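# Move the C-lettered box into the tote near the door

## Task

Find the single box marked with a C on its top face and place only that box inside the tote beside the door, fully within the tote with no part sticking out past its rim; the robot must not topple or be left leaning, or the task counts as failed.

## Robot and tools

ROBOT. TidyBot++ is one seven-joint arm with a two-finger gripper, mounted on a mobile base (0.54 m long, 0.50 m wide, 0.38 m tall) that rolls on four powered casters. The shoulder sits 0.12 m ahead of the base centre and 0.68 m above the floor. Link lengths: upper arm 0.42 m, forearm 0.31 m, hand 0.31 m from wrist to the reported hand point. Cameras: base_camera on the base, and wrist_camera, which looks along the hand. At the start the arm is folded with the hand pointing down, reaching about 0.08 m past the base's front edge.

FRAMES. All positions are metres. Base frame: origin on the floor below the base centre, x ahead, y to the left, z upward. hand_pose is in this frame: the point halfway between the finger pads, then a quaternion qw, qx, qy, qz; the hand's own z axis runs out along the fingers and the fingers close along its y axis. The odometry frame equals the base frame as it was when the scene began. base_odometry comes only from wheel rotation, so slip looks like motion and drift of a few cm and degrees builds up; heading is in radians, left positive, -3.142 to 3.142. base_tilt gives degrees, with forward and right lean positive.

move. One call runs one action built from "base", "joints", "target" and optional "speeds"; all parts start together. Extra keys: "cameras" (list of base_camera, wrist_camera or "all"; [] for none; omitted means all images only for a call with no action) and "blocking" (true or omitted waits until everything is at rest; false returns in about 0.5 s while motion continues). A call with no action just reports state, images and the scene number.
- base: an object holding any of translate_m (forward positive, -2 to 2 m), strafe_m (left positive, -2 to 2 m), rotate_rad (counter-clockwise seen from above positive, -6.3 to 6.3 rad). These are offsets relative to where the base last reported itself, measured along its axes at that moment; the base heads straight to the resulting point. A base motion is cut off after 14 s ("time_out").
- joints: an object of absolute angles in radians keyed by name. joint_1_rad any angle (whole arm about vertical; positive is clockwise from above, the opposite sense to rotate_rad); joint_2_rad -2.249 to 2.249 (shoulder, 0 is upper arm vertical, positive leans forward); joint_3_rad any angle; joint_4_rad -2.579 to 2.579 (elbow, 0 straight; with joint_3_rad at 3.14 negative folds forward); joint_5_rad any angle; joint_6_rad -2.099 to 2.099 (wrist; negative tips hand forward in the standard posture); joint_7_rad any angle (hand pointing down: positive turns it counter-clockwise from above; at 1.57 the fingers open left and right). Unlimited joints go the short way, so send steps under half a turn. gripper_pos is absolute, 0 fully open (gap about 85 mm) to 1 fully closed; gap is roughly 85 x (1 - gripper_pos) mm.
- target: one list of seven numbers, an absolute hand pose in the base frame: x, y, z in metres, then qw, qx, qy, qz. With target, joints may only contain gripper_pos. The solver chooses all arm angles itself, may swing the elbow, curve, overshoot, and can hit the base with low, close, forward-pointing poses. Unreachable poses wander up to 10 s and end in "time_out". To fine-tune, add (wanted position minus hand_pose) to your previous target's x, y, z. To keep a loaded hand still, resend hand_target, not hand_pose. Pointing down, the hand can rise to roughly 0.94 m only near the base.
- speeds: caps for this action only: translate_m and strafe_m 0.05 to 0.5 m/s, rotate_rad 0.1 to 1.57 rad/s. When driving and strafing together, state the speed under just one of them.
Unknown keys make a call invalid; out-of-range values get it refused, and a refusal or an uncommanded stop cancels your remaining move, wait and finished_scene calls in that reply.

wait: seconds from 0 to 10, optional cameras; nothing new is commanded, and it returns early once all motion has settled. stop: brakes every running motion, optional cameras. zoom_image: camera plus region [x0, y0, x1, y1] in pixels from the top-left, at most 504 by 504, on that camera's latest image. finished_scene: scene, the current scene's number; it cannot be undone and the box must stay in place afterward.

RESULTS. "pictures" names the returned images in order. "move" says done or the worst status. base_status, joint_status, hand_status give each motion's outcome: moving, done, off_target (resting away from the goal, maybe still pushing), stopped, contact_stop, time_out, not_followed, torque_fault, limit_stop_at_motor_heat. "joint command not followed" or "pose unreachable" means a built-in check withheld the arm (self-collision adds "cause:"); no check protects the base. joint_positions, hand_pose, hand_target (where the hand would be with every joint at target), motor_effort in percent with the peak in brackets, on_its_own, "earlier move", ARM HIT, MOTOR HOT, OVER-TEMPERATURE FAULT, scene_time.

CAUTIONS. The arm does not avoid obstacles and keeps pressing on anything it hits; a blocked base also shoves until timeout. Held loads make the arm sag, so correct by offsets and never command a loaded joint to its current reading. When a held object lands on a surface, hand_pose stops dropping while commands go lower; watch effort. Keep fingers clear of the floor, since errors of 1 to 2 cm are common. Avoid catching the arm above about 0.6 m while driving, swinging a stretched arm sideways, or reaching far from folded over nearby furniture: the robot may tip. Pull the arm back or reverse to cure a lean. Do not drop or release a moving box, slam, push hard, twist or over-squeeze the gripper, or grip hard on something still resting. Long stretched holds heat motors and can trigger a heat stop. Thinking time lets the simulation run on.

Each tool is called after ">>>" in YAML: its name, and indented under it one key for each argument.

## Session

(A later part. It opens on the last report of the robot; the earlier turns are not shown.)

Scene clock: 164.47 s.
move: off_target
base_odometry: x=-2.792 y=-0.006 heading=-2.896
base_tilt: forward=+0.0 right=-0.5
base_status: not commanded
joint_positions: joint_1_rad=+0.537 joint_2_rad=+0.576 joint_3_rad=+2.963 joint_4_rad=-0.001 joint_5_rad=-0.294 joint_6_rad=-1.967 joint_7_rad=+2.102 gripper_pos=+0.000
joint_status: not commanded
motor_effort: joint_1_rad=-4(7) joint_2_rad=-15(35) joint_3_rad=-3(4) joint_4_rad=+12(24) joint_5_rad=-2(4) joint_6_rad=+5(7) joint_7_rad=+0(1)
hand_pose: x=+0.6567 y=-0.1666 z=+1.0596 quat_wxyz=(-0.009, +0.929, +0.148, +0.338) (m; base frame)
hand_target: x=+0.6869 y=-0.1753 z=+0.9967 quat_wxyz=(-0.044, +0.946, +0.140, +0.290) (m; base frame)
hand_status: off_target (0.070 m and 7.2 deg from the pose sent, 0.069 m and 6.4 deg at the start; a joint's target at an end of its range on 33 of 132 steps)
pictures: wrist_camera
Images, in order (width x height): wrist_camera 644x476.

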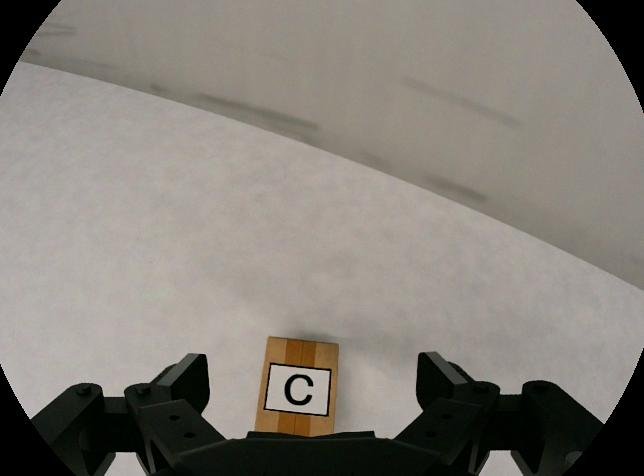

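>>> move:
  target: [0.64, -0.168, 0.998, -0.051, 0.930, 0.1405, 0.338]
  cameras: ["wrist_camera"]

Scene clock: 178.57 s.
move: done
base_odometry: x=-2.793 y=-0.006 heading=-2.896
base_tilt: forward=+0.1 right=-0.4
base_status: not commanded
joint_positions: joint_1_rad=+0.602 joint_2_rad=+0.319 joint_3_rad=+3.074 joint_4_rad=-0.740 joint_5_rad=-0.475 joint_6_rad=-1.683 joint_7_rad=+2.258 gripper_pos=+0.000
joint_status: not commanded
motor_effort: joint_1_rad=+0(5) joint_2_rad=-30(40) joint_3_rad=-2(3) joint_4_rad=+16(17) joint_5_rad=-4(4) joint_6_rad=+3(5) joint_7_rad=+0(1)
hand_pose: x=+0.6263 y=-0.1438 z=+0.9824 quat_wxyz=(-0.080, +0.942, +0.141, +0.294) (m; base frame)
hand_target: x=+0.6400 y=-0.1680 z=+0.9980 quat_wxyz=(-0.051, +0.929, +0.140, +0.338) (m; base frame)
hand_status: done (0.032 m and 6.2 deg from the pose sent, 0.064 m and 4.9 deg at the start)
pictures: wrist_camera
Images, in order (width x height): wrist_camera 644x476.

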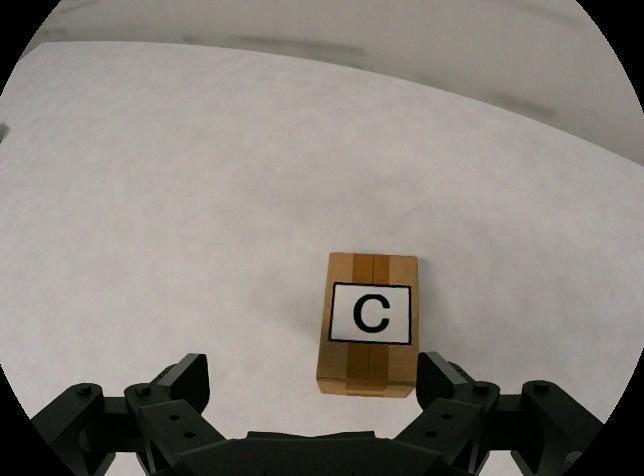

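>>> move:
  target: [0.656, -0.2, 0.992, -0.051, 0.930, 0.1405, 0.338]
  cameras: ["wrist_camera"]

Scene clock: 182.90 s.
move: done
base_odometry: x=-2.793 y=-0.006 heading=-2.896
base_tilt: forward=+0.1 right=-0.4
base_status: not commanded
joint_positions: joint_1_rad=+0.675 joint_2_rad=+0.374 joint_3_rad=+3.043 joint_4_rad=-0.651 joint_5_rad=-0.477 joint_6_rad=-1.681 joint_7_rad=+2.260 gripper_pos=+0.000
joint_status: not commanded
motor_effort: joint_1_rad=+1(2) joint_2_rad=-32(33) joint_3_rad=-2(3) joint_4_rad=+16(17) joint_5_rad=-4(5) joint_6_rad=+4(4) joint_7_rad=+0(0)
hand_pose: x=+0.6377 y=-0.1840 z=+0.9905 quat_wxyz=(-0.067, +0.939, +0.122, +0.314) (m; base frame)
hand_target: x=+0.6560 y=-0.2000 z=+0.9920 quat_wxyz=(-0.051, +0.929, +0.140, +0.338) (m; base frame)
hand_status: done (0.024 m and 4.1 deg from the pose sent, 0.064 m and 6.2 deg at the start)
pictures: wrist_camera
Images, in order (width x height): wrist_camera 644x476.

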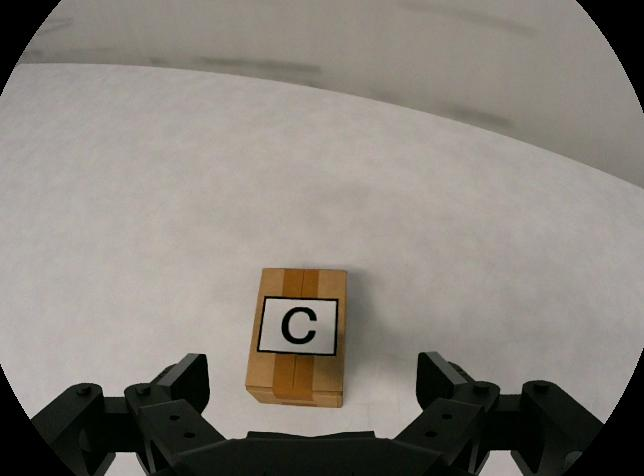

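>>> move:
  target: [0.668, -0.184, 0.970, -0.051, 0.930, 0.1405, 0.338]
  cameras: ["wrist_camera"]

Scene clock: 187.20 s.
move: done
base_odometry: x=-2.793 y=-0.006 heading=-2.896
base_tilt: forward=+0.1 right=-0.4
base_status: not commanded
joint_positions: joint_1_rad=+0.662 joint_2_rad=+0.373 joint_3_rad=+3.044 joint_4_rad=-0.763 joint_5_rad=-0.477 joint_6_rad=-1.610 joint_7_rad=+2.281 gripper_pos=+0.000
joint_status: not commanded
motor_effort: joint_1_rad=+1(1) joint_2_rad=-32(34) joint_3_rad=-2(3) joint_4_rad=+17(17) joint_5_rad=-4(5) joint_6_rad=+3(4) joint_7_rad=+0(1)
hand_pose: x=+0.6479 y=-0.1801 z=+0.9566 quat_wxyz=(-0.082, +0.942, +0.118, +0.302) (m; base frame)
hand_target: x=+0.6680 y=-0.1840 z=+0.9700 quat_wxyz=(-0.051, +0.929, +0.140, +0.338) (m; base frame)
hand_status: done (0.025 m and 6.3 deg from the pose sent, 0.037 m and 4.1 deg at the start)
pictures: wrist_camera
Images, in order (width x height): wrist_camera 644x476.

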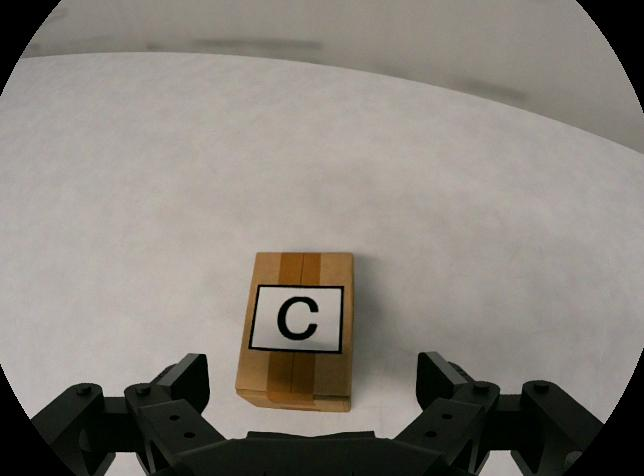

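>>> move:
  target: [0.682, -0.166, 0.966, -0.051, 0.930, 0.1405, 0.338]
  cameras: ["wrist_camera"]

Scene clock: 191.47 s.
move: done
base_odometry: x=-2.793 y=-0.006 heading=-2.896
base_tilt: forward=+0.1 right=-0.4
base_status: not commanded
joint_positions: joint_1_rad=+0.606 joint_2_rad=+0.373 joint_3_rad=+3.044 joint_4_rad=-0.772 joint_5_rad=-0.476 joint_6_rad=-1.573 joint_7_rad=+2.281 gripper_pos=+0.000
joint_status: not commanded
motor_effort: joint_1_rad=+1(3) joint_2_rad=-32(33) joint_3_rad=-2(3) joint_4_rad=+17(17) joint_5_rad=-4(5) joint_6_rad=+3(4) joint_7_rad=+0(0)
hand_pose: x=+0.6653 y=-0.1548 z=+0.9575 quat_wxyz=(-0.084, +0.937, +0.139, +0.311) (m; base frame)
hand_target: x=+0.6820 y=-0.1660 z=+0.9660 quat_wxyz=(-0.051, +0.929, +0.140, +0.338) (m; base frame)
hand_status: done (0.022 m and 5.0 deg from the pose sent, 0.038 m and 6.3 deg at the start)
pictures: wrist_camera
Images, in order (width x height): wrist_camera 644x476.

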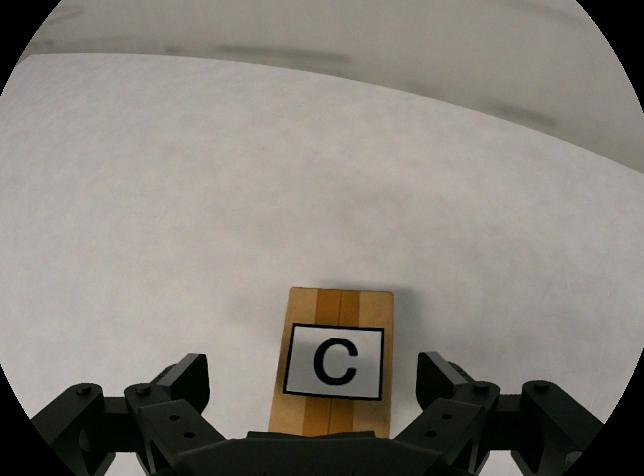

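>>> move:
  target: [0.692, -0.176, 0.950, -0.051, 0.930, 0.1405, 0.338]
  cameras: ["wrist_camera"]

Scene clock: 194.87 s.
move: done
base_odometry: x=-2.793 y=-0.006 heading=-2.896
base_tilt: forward=+0.1 right=-0.4
base_status: not commanded
joint_positions: joint_1_rad=+0.606 joint_2_rad=+0.374 joint_3_rad=+3.044 joint_4_rad=-0.797 joint_5_rad=-0.476 joint_6_rad=-1.533 joint_7_rad=+2.288 gripper_pos=+0.000
joint_status: not commanded
motor_effort: joint_1_rad=+1(1) joint_2_rad=-33(35) joint_3_rad=-2(3) joint_4_rad=+17(18) joint_5_rad=-5(5) joint_6_rad=+3(4) joint_7_rad=+0(1)
hand_pose: x=+0.6726 y=-0.1590 z=+0.9525 quat_wxyz=(-0.080, +0.935, +0.134, +0.318) (m; base frame)
hand_target: x=+0.6920 y=-0.1760 z=+0.9500 quat_wxyz=(-0.051, +0.929, +0.140, +0.338) (m; base frame)
hand_status: done (0.026 m and 4.2 deg from the pose sent, 0.035 m and 5.0 deg at the start)
pictures: wrist_camera
Images, in order (width x height): wrist_camera 644x476.

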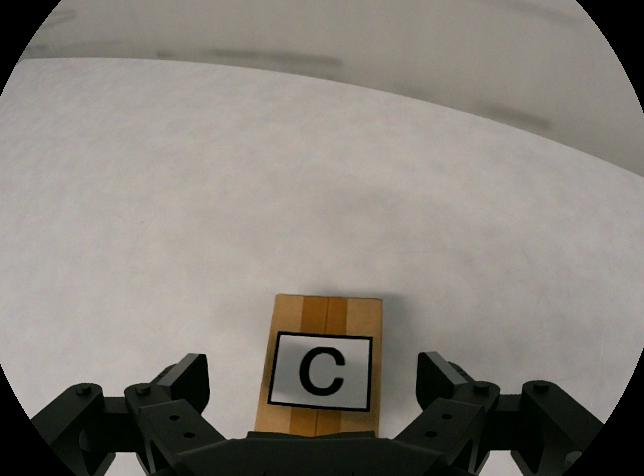

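>>> move:
  target: [0.706, -0.174, 0.916, -0.051, 0.930, 0.1405, 0.338]
  cameras: ["wrist_camera"]

Scene clock: 197.53 s.
move: done
base_odometry: x=-2.793 y=-0.006 heading=-2.896
base_tilt: forward=+0.1 right=-0.4
base_status: not commanded
joint_positions: joint_1_rad=+0.606 joint_2_rad=+0.374 joint_3_rad=+3.044 joint_4_rad=-0.914 joint_5_rad=-0.476 joint_6_rad=-1.430 joint_7_rad=+2.310 gripper_pos=+0.000
joint_status: not commanded
motor_effort: joint_1_rad=+0(1) joint_2_rad=-34(35) joint_3_rad=-2(3) joint_4_rad=+18(19) joint_5_rad=-4(5) joint_6_rad=+3(4) joint_7_rad=+0(0)
hand_pose: x=+0.6833 y=-0.1649 z=+0.9171 quat_wxyz=(-0.084, +0.938, +0.119, +0.314) (m; base frame)
hand_target: x=+0.7060 y=-0.1740 z=+0.9160 quat_wxyz=(-0.051, +0.929, +0.140, +0.338) (m; base frame)
hand_status: done (0.024 m and 5.3 deg from the pose sent, 0.052 m and 4.2 deg at the start)
pictures: wrist_camera
Images, in order (width x height): wrist_camera 644x476.

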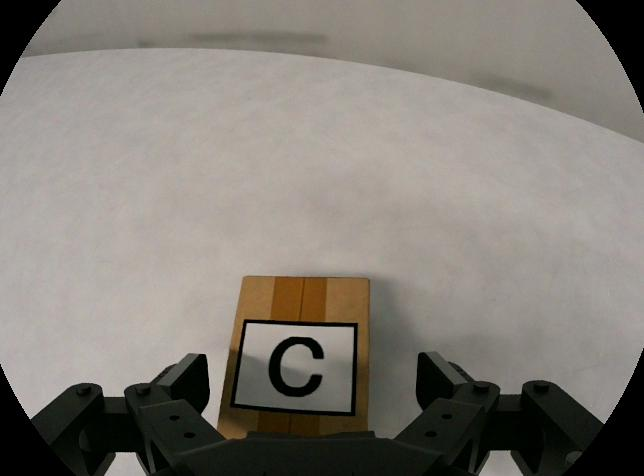

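>>> move:
  target: [0.713, -0.166, 0.890, -0.051, 0.930, 0.1405, 0.338]
  cameras: ["wrist_camera"]

Scene clock: 201.40 s.
move: done
base_odometry: x=-2.793 y=-0.006 heading=-2.896
base_tilt: forward=+0.1 right=-0.4
base_status: not commanded
joint_positions: joint_1_rad=+0.590 joint_2_rad=+0.374 joint_3_rad=+3.044 joint_4_rad=-1.015 joint_5_rad=-0.476 joint_6_rad=-1.339 joint_7_rad=+2.333 gripper_pos=+0.000
joint_status: not commanded
motor_effort: joint_1_rad=+1(1) joint_2_rad=-34(35) joint_3_rad=-3(3) joint_4_rad=+18(19) joint_5_rad=-5(5) joint_6_rad=+3(3) joint_7_rad=+0(0)
hand_pose: x=+0.6925 y=-0.1605 z=+0.8852 quat_wxyz=(-0.086, +0.939, +0.115, +0.311) (m; base frame)
hand_target: x=+0.7130 y=-0.1660 z=+0.8900 quat_wxyz=(-0.051, +0.929, +0.140, +0.338) (m; base frame)
hand_status: done (0.022 m and 5.9 deg from the pose sent, 0.040 m and 5.3 deg at the start)
pictures: wrist_camera
Images, in order (width x height): wrist_camera 644x476.

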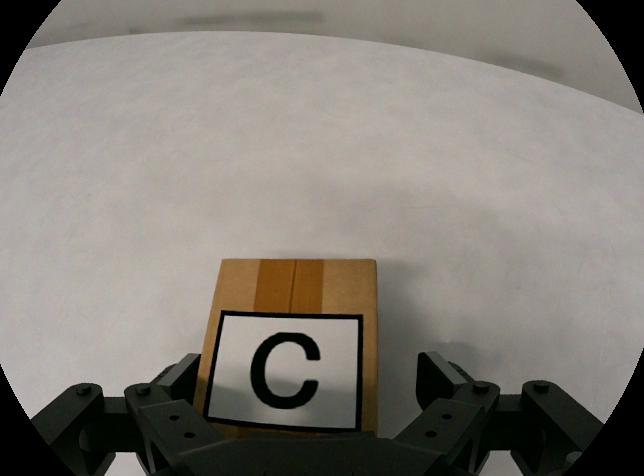

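>>> move:
  joints: {"gripper_pos": 0.45}
  cameras: ["wrist_camera"]

Scene clock: 204.30 s.
move: off_target
base_odometry: x=-2.793 y=-0.006 heading=-2.896
base_tilt: forward=+0.1 right=-0.4
base_status: not commanded
joint_positions: joint_1_rad=+0.589 joint_2_rad=+0.367 joint_3_rad=+3.044 joint_4_rad=-1.018 joint_5_rad=-0.477 joint_6_rad=-1.336 joint_7_rad=+2.334 gripper_pos=+0.320
joint_status: gripper_pos off_target (ended at +0.320, target +0.450)
motor_effort: joint_1_rad=+1(1) joint_2_rad=-32(35) joint_3_rad=-2(3) joint_4_rad=+17(19) joint_5_rad=-3(5) joint_6_rad=+3(4) joint_7_rad=+0(1)
hand_pose: x=+0.6915 y=-0.1594 z=+0.8880 quat_wxyz=(-0.084, +0.939, +0.116, +0.313) (m; base frame)
hand_target: x=+0.7130 y=-0.1660 z=+0.8900 quat_wxyz=(-0.051, +0.929, +0.140, +0.338) (m; base frame)
hand_status: not commanded
pictures: wrist_camera
Images, in order (width x height): wrist_camera 644x476.

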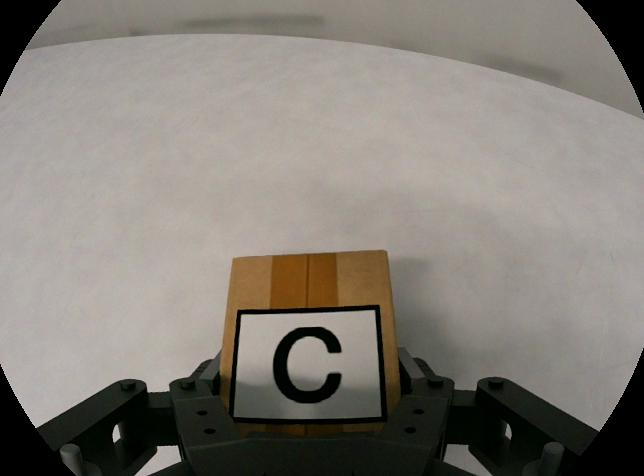

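>>> move:
  joints: {"gripper_pos": 0.7}

>>> move:
  target: [0.69, -0.172, 0.96, -0.051, 0.930, 0.1405, 0.338]
  cameras: ["wrist_camera"]

Scene clock: 206.97 s.
move: off_target
base_odometry: x=-2.793 y=-0.006 heading=-2.896
base_tilt: forward=+0.1 right=-0.4
base_status: not commanded
joint_positions: joint_1_rad=+0.589 joint_2_rad=+0.366 joint_3_rad=+3.044 joint_4_rad=-1.018 joint_5_rad=-0.477 joint_6_rad=-1.336 joint_7_rad=+2.334 gripper_pos=+0.320
joint_status: gripper_pos off_target (ended at +0.320, target +0.700)
motor_effort: joint_1_rad=+0(1) joint_2_rad=-33(33) joint_3_rad=-2(3) joint_4_rad=+18(18) joint_5_rad=-4(5) joint_6_rad=+4(4) joint_7_rad=+0(1)
hand_pose: x=+0.6915 y=-0.1594 z=+0.8882 quat_wxyz=(-0.084, +0.939, +0.116, +0.313) (m; base frame)
hand_target: x=+0.7130 y=-0.1660 z=+0.8900 quat_wxyz=(-0.051, +0.929, +0.140, +0.338) (m; base frame)
hand_status: not commanded

Scene clock: 208.27 s.
move: done
base_odometry: x=-2.793 y=-0.006 heading=-2.896
base_tilt: forward=+0.1 right=-0.4
base_status: not commanded
joint_positions: joint_1_rad=+0.589 joint_2_rad=+0.368 joint_3_rad=+3.044 joint_4_rad=-0.791 joint_5_rad=-0.477 joint_6_rad=-1.404 joint_7_rad=+2.334 gripper_pos=+0.320
joint_status: not commanded
motor_effort: joint_1_rad=+0(1) joint_2_rad=-34(37) joint_3_rad=-3(3) joint_4_rad=+19(20) joint_5_rad=-5(5) joint_6_rad=+5(5) joint_7_rad=+0(0)
hand_pose: x=+0.7043 y=-0.1678 z=+0.9776 quat_wxyz=(-0.038, +0.915, +0.146, +0.373) (m; base frame)
hand_target: x=+0.6900 y=-0.1720 z=+0.9600 quat_wxyz=(-0.051, +0.929, +0.140, +0.338) (m; base frame)
hand_status: done (0.023 m and 4.6 deg from the pose sent, 0.073 m and 5.6 deg at the start)
pictures: wrist_camera
Images, in order (width x height): wrist_camera 644x476.

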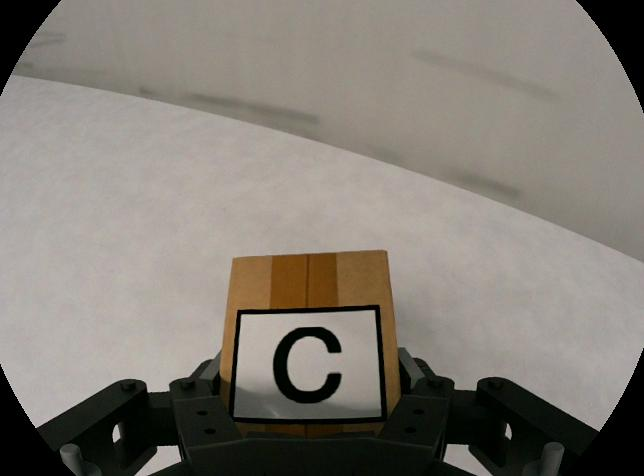

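>>> move:
  base: {"translate_m": -0.55}
  speeds: {"translate_m": 0.3}

>>> move:
  joints: {"joint_1_rad": 0.0, "joint_2_rad": -0.2, "joint_3_rad": 3.14, "joint_4_rad": -1.9, "joint_5_rad": 0.0, "joint_6_rad": -1.35, "joint_7_rad": 1.57}
  cameras: ["all"]

Scene clock: 215.53 s.
move: done
base_odometry: x=-2.259 y=+0.128 heading=-2.894
base_tilt: forward=+0.1 right=-0.4
base_status: done
joint_positions: joint_1_rad=+0.592 joint_2_rad=+0.376 joint_3_rad=+3.044 joint_4_rad=-0.789 joint_5_rad=-0.477 joint_6_rad=-1.406 joint_7_rad=+2.334 gripper_pos=+0.320
joint_status: not commanded
motor_effort: joint_1_rad=+1(5) joint_2_rad=-35(39) joint_3_rad=-2(5) joint_4_rad=+19(19) joint_5_rad=-5(6) joint_6_rad=+5(5) joint_7_rad=+0(1)
hand_pose: x=+0.7055 y=-0.1705 z=+0.9733 quat_wxyz=(-0.040, +0.917, +0.145, +0.370) (m; base frame)
hand_target: x=+0.6900 y=-0.1720 z=+0.9600 quat_wxyz=(-0.051, +0.929, +0.140, +0.338) (m; base frame)
hand_status: not commanded

Scene clock: 217.97 s.
move: done
base_odometry: x=-2.259 y=+0.128 heading=-2.895
base_tilt: forward=+0.0 right=-0.4
base_status: not commanded
joint_positions: joint_1_rad=+0.026 joint_2_rad=-0.177 joint_3_rad=+3.116 joint_4_rad=-1.889 joint_5_rad=-0.039 joint_6_rad=-1.406 joint_7_rad=+1.634 gripper_pos=+0.320
joint_status: all done
motor_effort: joint_1_rad=+0(3) joint_2_rad=-11(35) joint_3_rad=+0(4) joint_4_rad=+17(19) joint_5_rad=-1(5) joint_6_rad=+0(5) joint_7_rad=+0(1)
hand_pose: x=+0.3634 y=+0.0135 z=+0.7407 quat_wxyz=(-0.017, +0.999, +0.028, +0.013) (m; base frame)
hand_target: x=+0.3756 y=+0.0018 z=+0.7437 quat_wxyz=(+0.000, +0.999, +0.000, +0.046) (m; base frame)
hand_status: not commanded
pictures: base_camera, wrist_camera
Images, in order (width x height): base_camera 644x364, wrist_camera 644x476.

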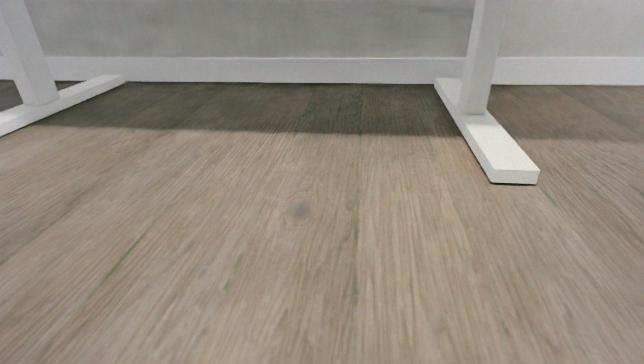

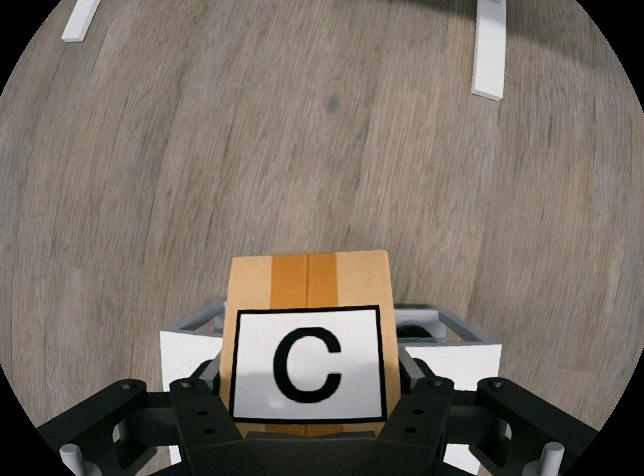

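>>> move:
  base: {"translate_m": -0.06, "strafe_m": 1.58}

>>> move:
  base: {"rotate_rad": 3.08}
  cameras: ["base_camera"]

Scene clock: 237.07 s.
move: done
base_odometry: x=-1.814 y=-1.389 heading=-2.894
base_tilt: forward=+0.1 right=-0.4
base_status: done
joint_positions: joint_1_rad=+0.022 joint_2_rad=-0.178 joint_3_rad=+3.122 joint_4_rad=-1.889 joint_5_rad=-0.032 joint_6_rad=-1.406 joint_7_rad=+1.631 gripper_pos=+0.320
joint_status: not commanded
motor_effort: joint_1_rad=+0(2) joint_2_rad=-12(13) joint_3_rad=-1(2) joint_4_rad=+17(17) joint_5_rad=-1(2) joint_6_rad=+0(1) joint_7_rad=+0(1)
hand_pose: x=+0.3633 y=+0.0107 z=+0.7408 quat_wxyz=(-0.014, +0.999, +0.027, +0.013) (m; base frame)
hand_target: x=+0.3756 y=+0.0018 z=+0.7437 quat_wxyz=(+0.000, +0.999, +0.000, +0.046) (m; base frame)
hand_status: not commanded

Scene clock: 243.03 s.
move: time_out
TORQUE WARNING: joint_5_rad reached its warning level (29.4 N m). A warning alone does not stop the arm.
base_odometry: x=-1.823 y=-1.378 heading=+0.135
base_tilt: forward=-0.1 right=-0.3
base_status: rotate_rad time_out (by the wheels' count: +3.029 of +3.080)
joint_positions: joint_1_rad=+0.164 joint_2_rad=-0.348 joint_3_rad=+3.319 joint_4_rad=-2.016 joint_5_rad=+0.169 joint_6_rad=-1.583 joint_7_rad=+1.519 gripper_pos=+0.321
joint_status: not commanded
motor_effort: joint_1_rad=-30(53) joint_2_rad=+27(40) joint_3_rad=-35(58) joint_4_rad=+37(47) joint_5_rad=-29(52) joint_6_rad=+33(42) joint_7_rad=+10(25)
hand_pose: x=+0.2321 y=-0.0962 z=+0.7386 quat_wxyz=(+0.046, +0.980, -0.184, -0.063) (m; base frame)
hand_target: x=+0.3756 y=+0.0018 z=+0.7437 quat_wxyz=(+0.000, +0.999, +0.000, +0.046) (m; base frame)
hand_status: not commanded
pictures: base_camera
Images, in order (width x height): base_camera 644x364.

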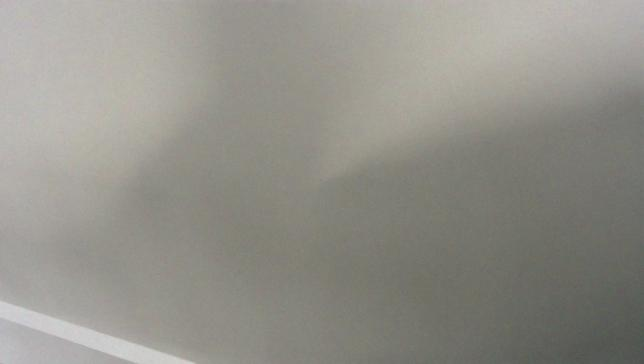

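>>> move:
  base: {"translate_m": -0.35}
  speeds: {"translate_m": 0.2}
  cameras: ["all"]

Scene clock: 247.57 s.
move: done
base_odometry: x=-2.170 y=-1.426 heading=+0.135
base_tilt: forward=+0.0 right=-0.4
base_status: done
joint_positions: joint_1_rad=-0.005 joint_2_rad=-0.210 joint_3_rad=+3.132 joint_4_rad=-1.905 joint_5_rad=-0.014 joint_6_rad=-1.400 joint_7_rad=+1.550 gripper_pos=+0.321
joint_status: not commanded
motor_effort: joint_1_rad=+0(30) joint_2_rad=-10(28) joint_3_rad=+0(34) joint_4_rad=+17(36) joint_5_rad=-1(28) joint_6_rad=+1(34) joint_7_rad=+0(13)
hand_pose: x=+0.3574 y=+0.0092 z=+0.7434 quat_wxyz=(-0.007, +1.000, -0.005, +0.023) (m; base frame)
hand_target: x=+0.3756 y=+0.0018 z=+0.7437 quat_wxyz=(+0.000, +0.999, +0.000, +0.046) (m; base frame)
hand_status: not commanded
pictures: base_camera, wrist_camera
Images, in order (width x height): base_camera 644x364, wrist_camera 644x476.

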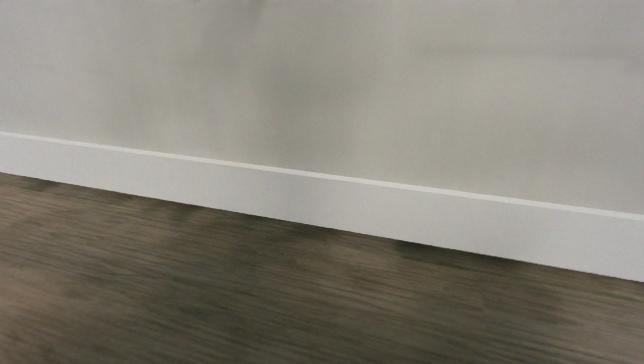

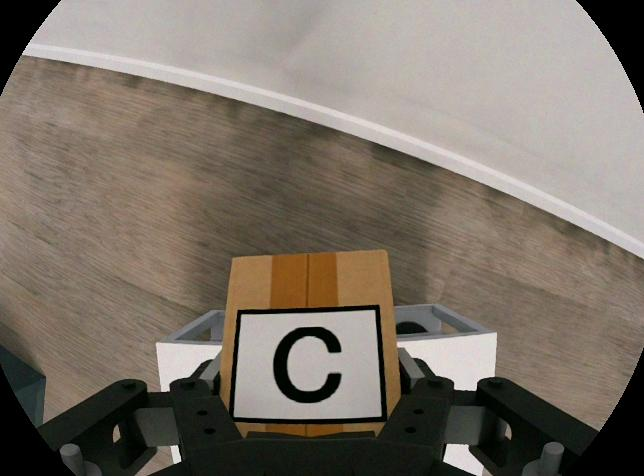

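>>> move:
  base: {"rotate_rad": 1.15}
  speeds: {"rotate_rad": 0.5}
  cameras: ["all"]

Scene clock: 255.77 s.
move: done
base_odometry: x=-2.170 y=-1.426 heading=+1.284
base_tilt: forward=+0.0 right=-0.4
base_status: done
joint_positions: joint_1_rad=-0.005 joint_2_rad=-0.210 joint_3_rad=+3.132 joint_4_rad=-1.905 joint_5_rad=-0.014 joint_6_rad=-1.400 joint_7_rad=+1.550 gripper_pos=+0.321
joint_status: not commanded
motor_effort: joint_1_rad=+0(2) joint_2_rad=-10(11) joint_3_rad=+0(2) joint_4_rad=+17(17) joint_5_rad=-1(2) joint_6_rad=+1(1) joint_7_rad=+0(1)
hand_pose: x=+0.3574 y=+0.0092 z=+0.7434 quat_wxyz=(-0.007, +1.000, -0.005, +0.023) (m; base frame)
hand_target: x=+0.3756 y=+0.0018 z=+0.7437 quat_wxyz=(+0.000, +0.999, +0.000, +0.046) (m; base frame)
hand_status: not commanded
pictures: base_camera, wrist_camera
Images, in order (width x height): base_camera 644x364, wrist_camera 644x476.

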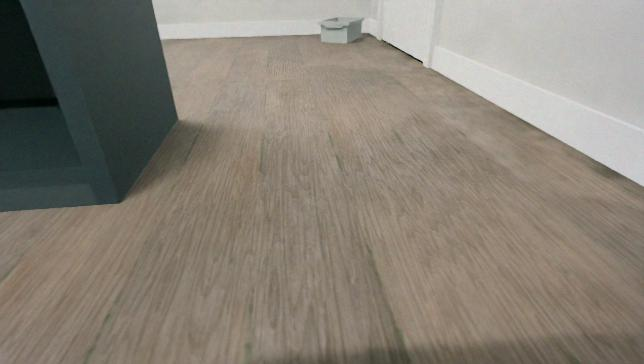

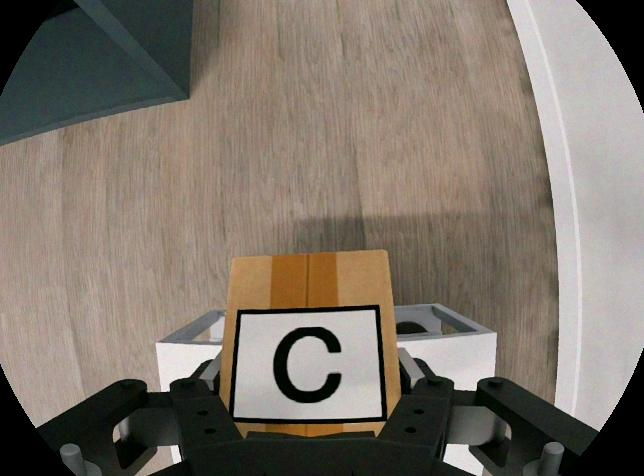

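>>> move:
  base: {"strafe_m": -0.19, "rotate_rad": 0.11}
  speeds: {"strafe_m": 0.2}
  cameras: ["all"]

Scene clock: 264.23 s.
move: done
base_odometry: x=-1.987 y=-1.479 heading=+1.395
base_tilt: forward=+0.1 right=-0.4
base_status: done
joint_positions: joint_1_rad=-0.005 joint_2_rad=-0.210 joint_3_rad=+3.132 joint_4_rad=-1.905 joint_5_rad=-0.014 joint_6_rad=-1.400 joint_7_rad=+1.550 gripper_pos=+0.321
joint_status: not commanded
motor_effort: joint_1_rad=+0(2) joint_2_rad=-10(11) joint_3_rad=+0(2) joint_4_rad=+17(17) joint_5_rad=-1(2) joint_6_rad=+1(1) joint_7_rad=+0(1)
hand_pose: x=+0.3574 y=+0.0092 z=+0.7434 quat_wxyz=(-0.007, +1.000, -0.005, +0.023) (m; base frame)
hand_target: x=+0.3756 y=+0.0018 z=+0.7437 quat_wxyz=(+0.000, +0.999, +0.000, +0.046) (m; base frame)
hand_status: not commanded
pictures: base_camera, wrist_camera
Images, in order (width x height): base_camera 644x364, wrist_camera 644x476.

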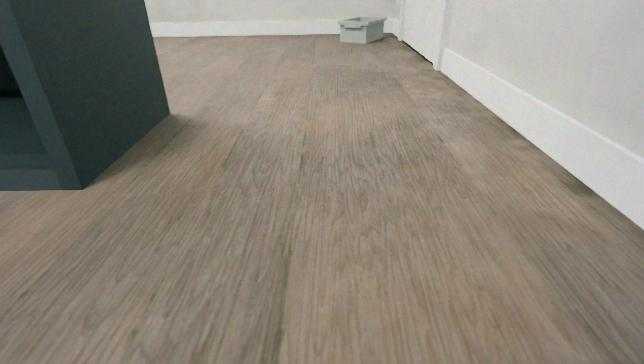

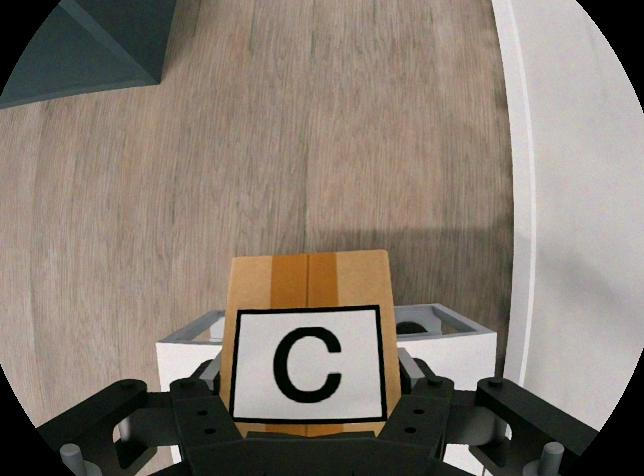

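>>> move:
  base: {"translate_m": 1.2}
  speeds: {"translate_m": 0.35}
  cameras: ["all"]

Scene clock: 271.57 s.
move: done
base_odometry: x=-1.777 y=-0.298 heading=+1.395
base_tilt: forward=+0.1 right=-0.4
base_status: done
joint_positions: joint_1_rad=-0.005 joint_2_rad=-0.209 joint_3_rad=+3.132 joint_4_rad=-1.905 joint_5_rad=-0.014 joint_6_rad=-1.400 joint_7_rad=+1.550 gripper_pos=+0.321
joint_status: not commanded
motor_effort: joint_1_rad=+0(2) joint_2_rad=-11(13) joint_3_rad=+0(1) joint_4_rad=+17(18) joint_5_rad=-1(1) joint_6_rad=+0(2) joint_7_rad=+0(0)
hand_pose: x=+0.3575 y=+0.0092 z=+0.7431 quat_wxyz=(-0.007, +1.000, -0.005, +0.022) (m; base frame)
hand_target: x=+0.3756 y=+0.0018 z=+0.7437 quat_wxyz=(+0.000, +0.999, +0.000, +0.046) (m; base frame)
hand_status: not commanded
pictures: base_camera, wrist_camera
Images, in order (width x height): base_camera 644x364, wrist_camera 644x476.

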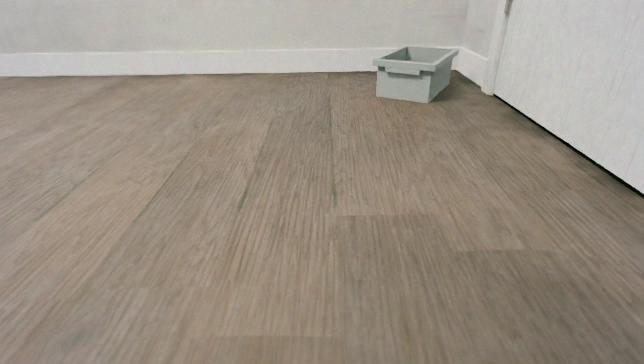

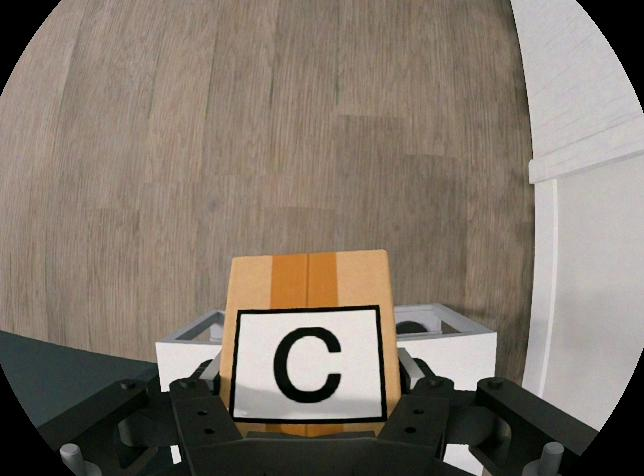

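>>> move:
  base: {"translate_m": 0.7, "strafe_m": -0.2}
  speeds: {"translate_m": 0.35}
  cameras: ["all"]

Scene clock: 277.47 s.
move: done
base_odometry: x=-1.458 y=+0.357 heading=+1.395
base_tilt: forward=+0.1 right=-0.5
base_status: done
joint_positions: joint_1_rad=-0.005 joint_2_rad=-0.207 joint_3_rad=+3.132 joint_4_rad=-1.905 joint_5_rad=-0.014 joint_6_rad=-1.400 joint_7_rad=+1.550 gripper_pos=+0.321
joint_status: not commanded
motor_effort: joint_1_rad=+0(2) joint_2_rad=-10(13) joint_3_rad=-1(1) joint_4_rad=+17(18) joint_5_rad=-1(1) joint_6_rad=+0(1) joint_7_rad=+0(1)
hand_pose: x=+0.3576 y=+0.0092 z=+0.7428 quat_wxyz=(-0.007, +1.000, -0.005, +0.022) (m; base frame)
hand_target: x=+0.3756 y=+0.0018 z=+0.7437 quat_wxyz=(+0.000, +0.999, +0.000, +0.046) (m; base frame)
hand_status: not commanded
pictures: base_camera, wrist_camera
Images, in order (width x height): base_camera 644x364, wrist_camera 644x476.

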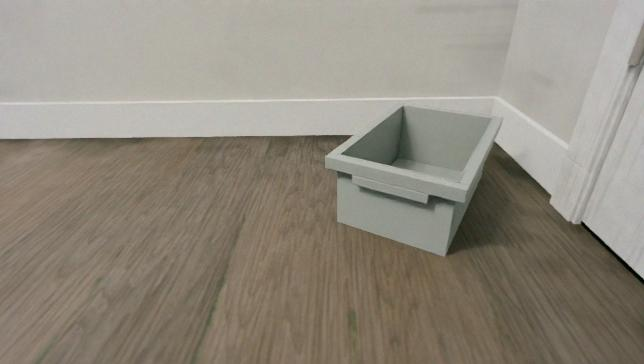

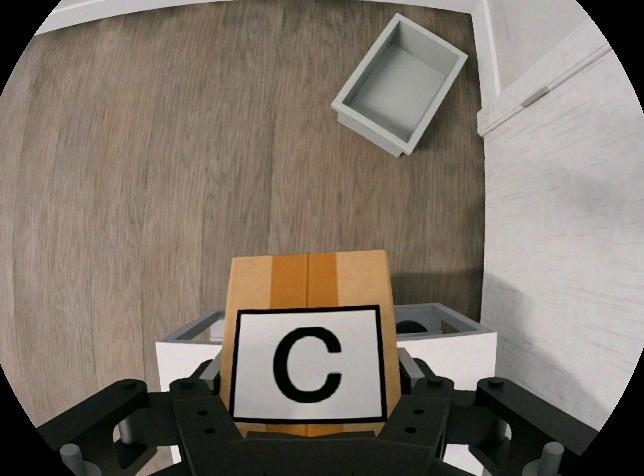

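>>> move:
  base: {"translate_m": 0.25}
  speeds: {"translate_m": 0.25}
  cameras: ["all"]

Scene clock: 286.37 s.
move: done
base_odometry: x=-1.414 y=+0.603 heading=+1.395
base_tilt: forward=+0.1 right=-0.4
base_status: done
joint_positions: joint_1_rad=-0.005 joint_2_rad=-0.206 joint_3_rad=+3.132 joint_4_rad=-1.905 joint_5_rad=-0.014 joint_6_rad=-1.400 joint_7_rad=+1.550 gripper_pos=+0.321
joint_status: not commanded
motor_effort: joint_1_rad=+0(2) joint_2_rad=-11(13) joint_3_rad=+0(2) joint_4_rad=+17(18) joint_5_rad=+0(1) joint_6_rad=+0(1) joint_7_rad=+0(0)
hand_pose: x=+0.3576 y=+0.0092 z=+0.7426 quat_wxyz=(-0.007, +1.000, -0.005, +0.021) (m; base frame)
hand_target: x=+0.3756 y=+0.0018 z=+0.7437 quat_wxyz=(+0.000, +0.999, +0.000, +0.046) (m; base frame)
hand_status: not commanded
pictures: base_camera, wrist_camera
Images, in order (width x height): base_camera 644x364, wrist_camera 644x476.

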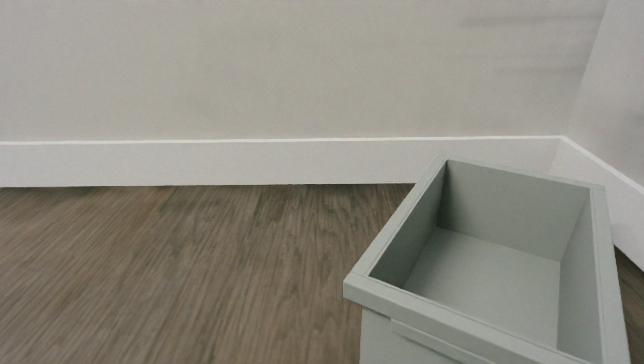

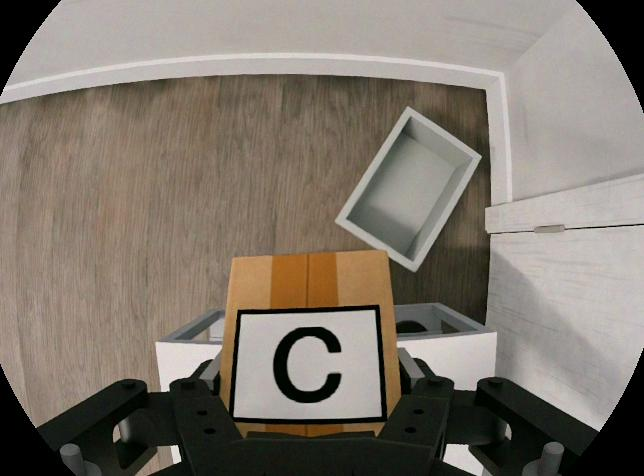

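>>> move:
  joints: {"joint_1_rad": 0.435, "joint_2_rad": 0.714, "joint_3_rad": 3.14, "joint_4_rad": -1.73, "joint_5_rad": 0.0, "joint_6_rad": -0.7, "joint_7_rad": 1.40}
  cameras: ["all"]

Scene clock: 298.10 s.
move: done
base_odometry: x=-1.414 y=+0.603 heading=+1.395
base_tilt: forward=+0.1 right=-0.4
base_status: not commanded
joint_positions: joint_1_rad=+0.412 joint_2_rad=+0.692 joint_3_rad=+3.132 joint_4_rad=-1.748 joint_5_rad=-0.014 joint_6_rad=-0.788 joint_7_rad=+1.462 gripper_pos=+0.321
joint_status: all done
motor_effort: joint_1_rad=+1(3) joint_2_rad=-37(39) joint_3_rad=-2(3) joint_4_rad=+10(17) joint_5_rad=-1(1) joint_6_rad=-1(2) joint_7_rad=+0(1)
hand_pose: x=+0.5299 y=-0.1694 z=+0.4557 quat_wxyz=(-0.014, +0.965, -0.258, -0.041) (m; base frame)
hand_target: x=+0.5522 y=-0.1989 z=+0.4476 quat_wxyz=(-0.001, +0.955, -0.298, -0.001) (m; base frame)
hand_status: not commanded
pictures: base_camera, wrist_camera
Images, in order (width x height): base_camera 644x364, wrist_camera 644x476.

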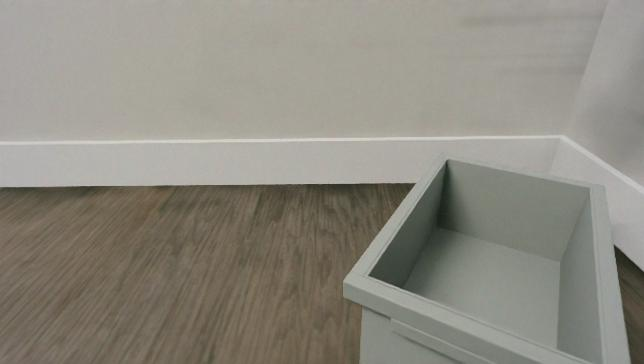

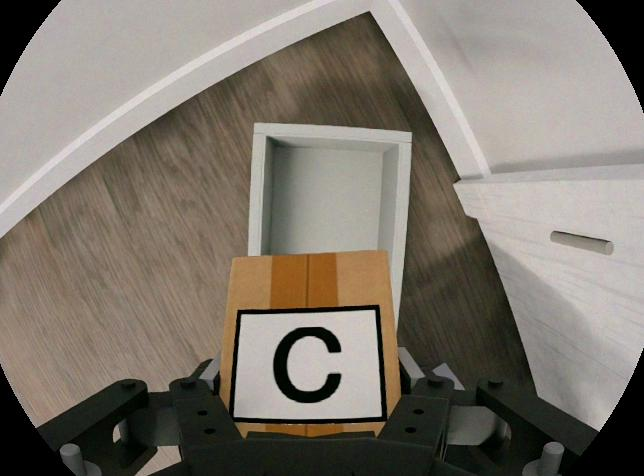

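>>> move:
  joints: {"joint_1_rad": 0.46, "joint_2_rad": 1.17, "joint_3_rad": 3.14, "joint_4_rad": -1.62, "joint_5_rad": 0.0, "joint_6_rad": -0.27, "joint_7_rad": 1.36}
  cameras: ["all"]

Scene clock: 306.30 s.
move: done
base_odometry: x=-1.414 y=+0.603 heading=+1.395
base_tilt: forward=+0.1 right=-0.4
base_status: not commanded
joint_positions: joint_1_rad=+0.434 joint_2_rad=+1.151 joint_3_rad=+3.132 joint_4_rad=-1.636 joint_5_rad=-0.014 joint_6_rad=-0.357 joint_7_rad=+1.422 gripper_pos=+0.321
joint_status: all done
motor_effort: joint_1_rad=+1(2) joint_2_rad=-43(46) joint_3_rad=-1(3) joint_4_rad=+6(10) joint_5_rad=+0(1) joint_6_rad=+0(2) joint_7_rad=+0(1)
hand_pose: x=+0.5695 y=-0.1993 z=+0.2475 quat_wxyz=(-0.007, +0.956, -0.292, +0.000) (m; base frame)
hand_target: x=+0.5869 y=-0.2292 z=+0.2406 quat_wxyz=(+0.004, +0.944, -0.329, +0.041) (m; base frame)
hand_status: not commanded
pictures: base_camera, wrist_camera
Images, in order (width x height): base_camera 644x364, wrist_camera 644x476.

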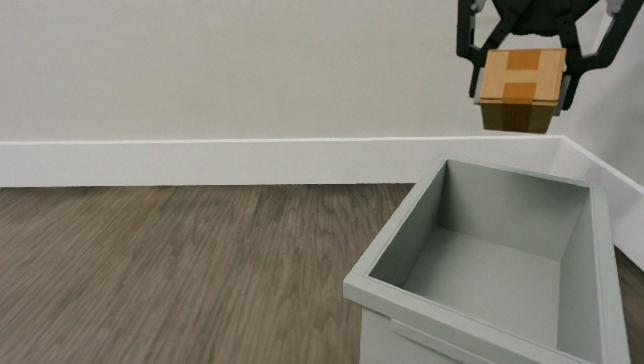

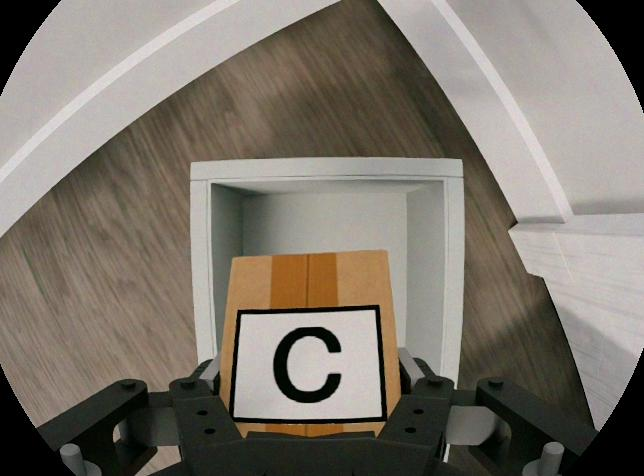

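>>> move:
  joints: {"joint_1_rad": 0.46, "joint_2_rad": 1.51, "joint_3_rad": 3.14, "joint_4_rad": -1.395, "joint_5_rad": 0.0, "joint_6_rad": -0.15, "joint_7_rad": 1.36}
  cameras: ["all"]

Scene clock: 310.97 s.
move: done
base_odometry: x=-1.414 y=+0.603 heading=+1.395
base_tilt: forward=+0.1 right=-0.4
base_status: not commanded
joint_positions: joint_1_rad=+0.434 joint_2_rad=+1.496 joint_3_rad=+3.132 joint_4_rad=-1.411 joint_5_rad=-0.014 joint_6_rad=-0.235 joint_7_rad=+1.422 gripper_pos=+0.321
joint_status: all done
motor_effort: joint_1_rad=+0(2) joint_2_rad=-45(48) joint_3_rad=-2(2) joint_4_rad=+4(7) joint_5_rad=+0(1) joint_6_rad=+0(1) joint_7_rad=+0(1)
hand_pose: x=+0.5692 y=-0.1995 z=+0.0963 quat_wxyz=(-0.006, +0.956, -0.294, +0.000) (m; base frame)
hand_target: x=+0.5865 y=-0.2290 z=+0.0917 quat_wxyz=(+0.005, +0.943, -0.329, +0.043) (m; base frame)
hand_status: not commanded
pictures: base_camera, wrist_camera
Images, in order (width x height): base_camera 644x364, wrist_camera 644x476.

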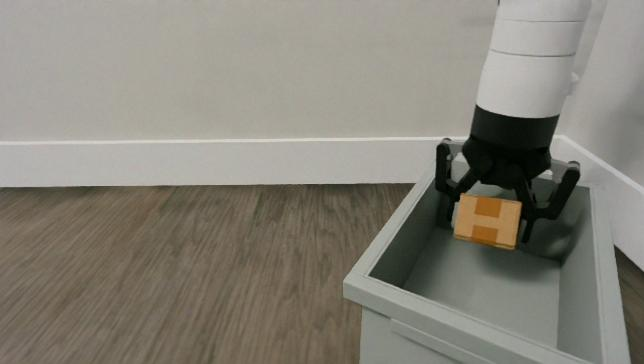

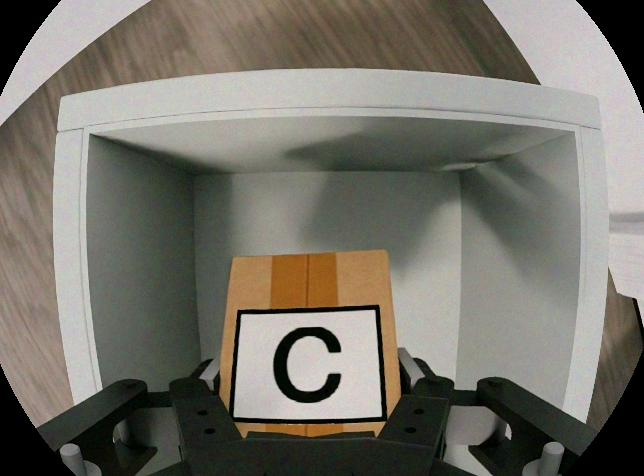

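>>> move:
  joints: {"joint_1_rad": 0.46, "joint_2_rad": 1.582, "joint_3_rad": 3.14, "joint_4_rad": -1.327, "joint_5_rad": 0.0, "joint_6_rad": -0.147, "joint_7_rad": 1.36}
  cameras: ["base_camera"]

>>> move:
  joints: {"joint_1_rad": 0.46, "joint_2_rad": 1.618, "joint_3_rad": 3.14, "joint_4_rad": -1.293, "joint_5_rad": 0.0, "joint_6_rad": -0.146, "joint_7_rad": 1.36}
  cameras: ["base_camera"]

Scene clock: 315.73 s.
move: done
base_odometry: x=-1.414 y=+0.603 heading=+1.395
base_tilt: forward=+0.1 right=-0.4
base_status: not commanded
joint_positions: joint_1_rad=+0.434 joint_2_rad=+1.559 joint_3_rad=+3.132 joint_4_rad=-1.337 joint_5_rad=-0.014 joint_6_rad=-0.228 joint_7_rad=+1.422 gripper_pos=+0.321
joint_status: all done
motor_effort: joint_1_rad=+0(1) joint_2_rad=-45(47) joint_3_rad=-1(2) joint_4_rad=+4(5) joint_5_rad=+0(1) joint_6_rad=+0(1) joint_7_rad=+0(1)
hand_pose: x=+0.5782 y=-0.2037 z=+0.0707 quat_wxyz=(-0.005, +0.956, -0.294, +0.009) (m; base frame)
hand_target: x=+0.5858 y=-0.2287 z=+0.0611 quat_wxyz=(+0.005, +0.943, -0.329, +0.043) (m; base frame)
hand_status: not commanded
pictures: base_camera
Images, in order (width x height): base_camera 644x364.

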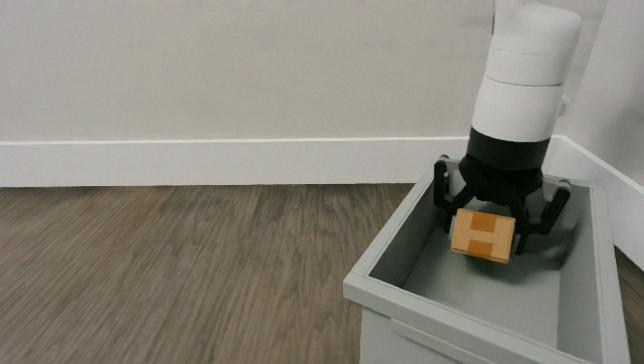

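Scene clock: 316.50 s.
move: done
base_odometry: x=-1.414 y=+0.603 heading=+1.395
base_tilt: forward=+0.1 right=-0.4
base_status: not commanded
joint_positions: joint_1_rad=+0.434 joint_2_rad=+1.593 joint_3_rad=+3.132 joint_4_rad=-1.303 joint_5_rad=-0.014 joint_6_rad=-0.227 joint_7_rad=+1.422 gripper_pos=+0.321
joint_status: all done
motor_effort: joint_1_rad=+0(1) joint_2_rad=-45(46) joint_3_rad=-1(2) joint_4_rad=+4(5) joint_5_rad=+0(1) joint_6_rad=+0(1) joint_7_rad=+0(1)
hand_pose: x=+0.5789 y=-0.2041 z=+0.0567 quat_wxyz=(-0.005, +0.956, -0.294, +0.010) (m; base frame)
hand_target: x=+0.5846 y=-0.2281 z=+0.0458 quat_wxyz=(+0.004, +0.943, -0.329, +0.042) (m; base frame)
hand_status: not commanded
pictures: base_camera
Images, in order (width x height): base_camera 644x364.

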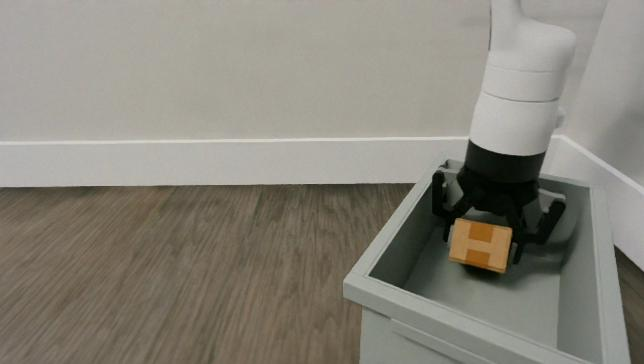

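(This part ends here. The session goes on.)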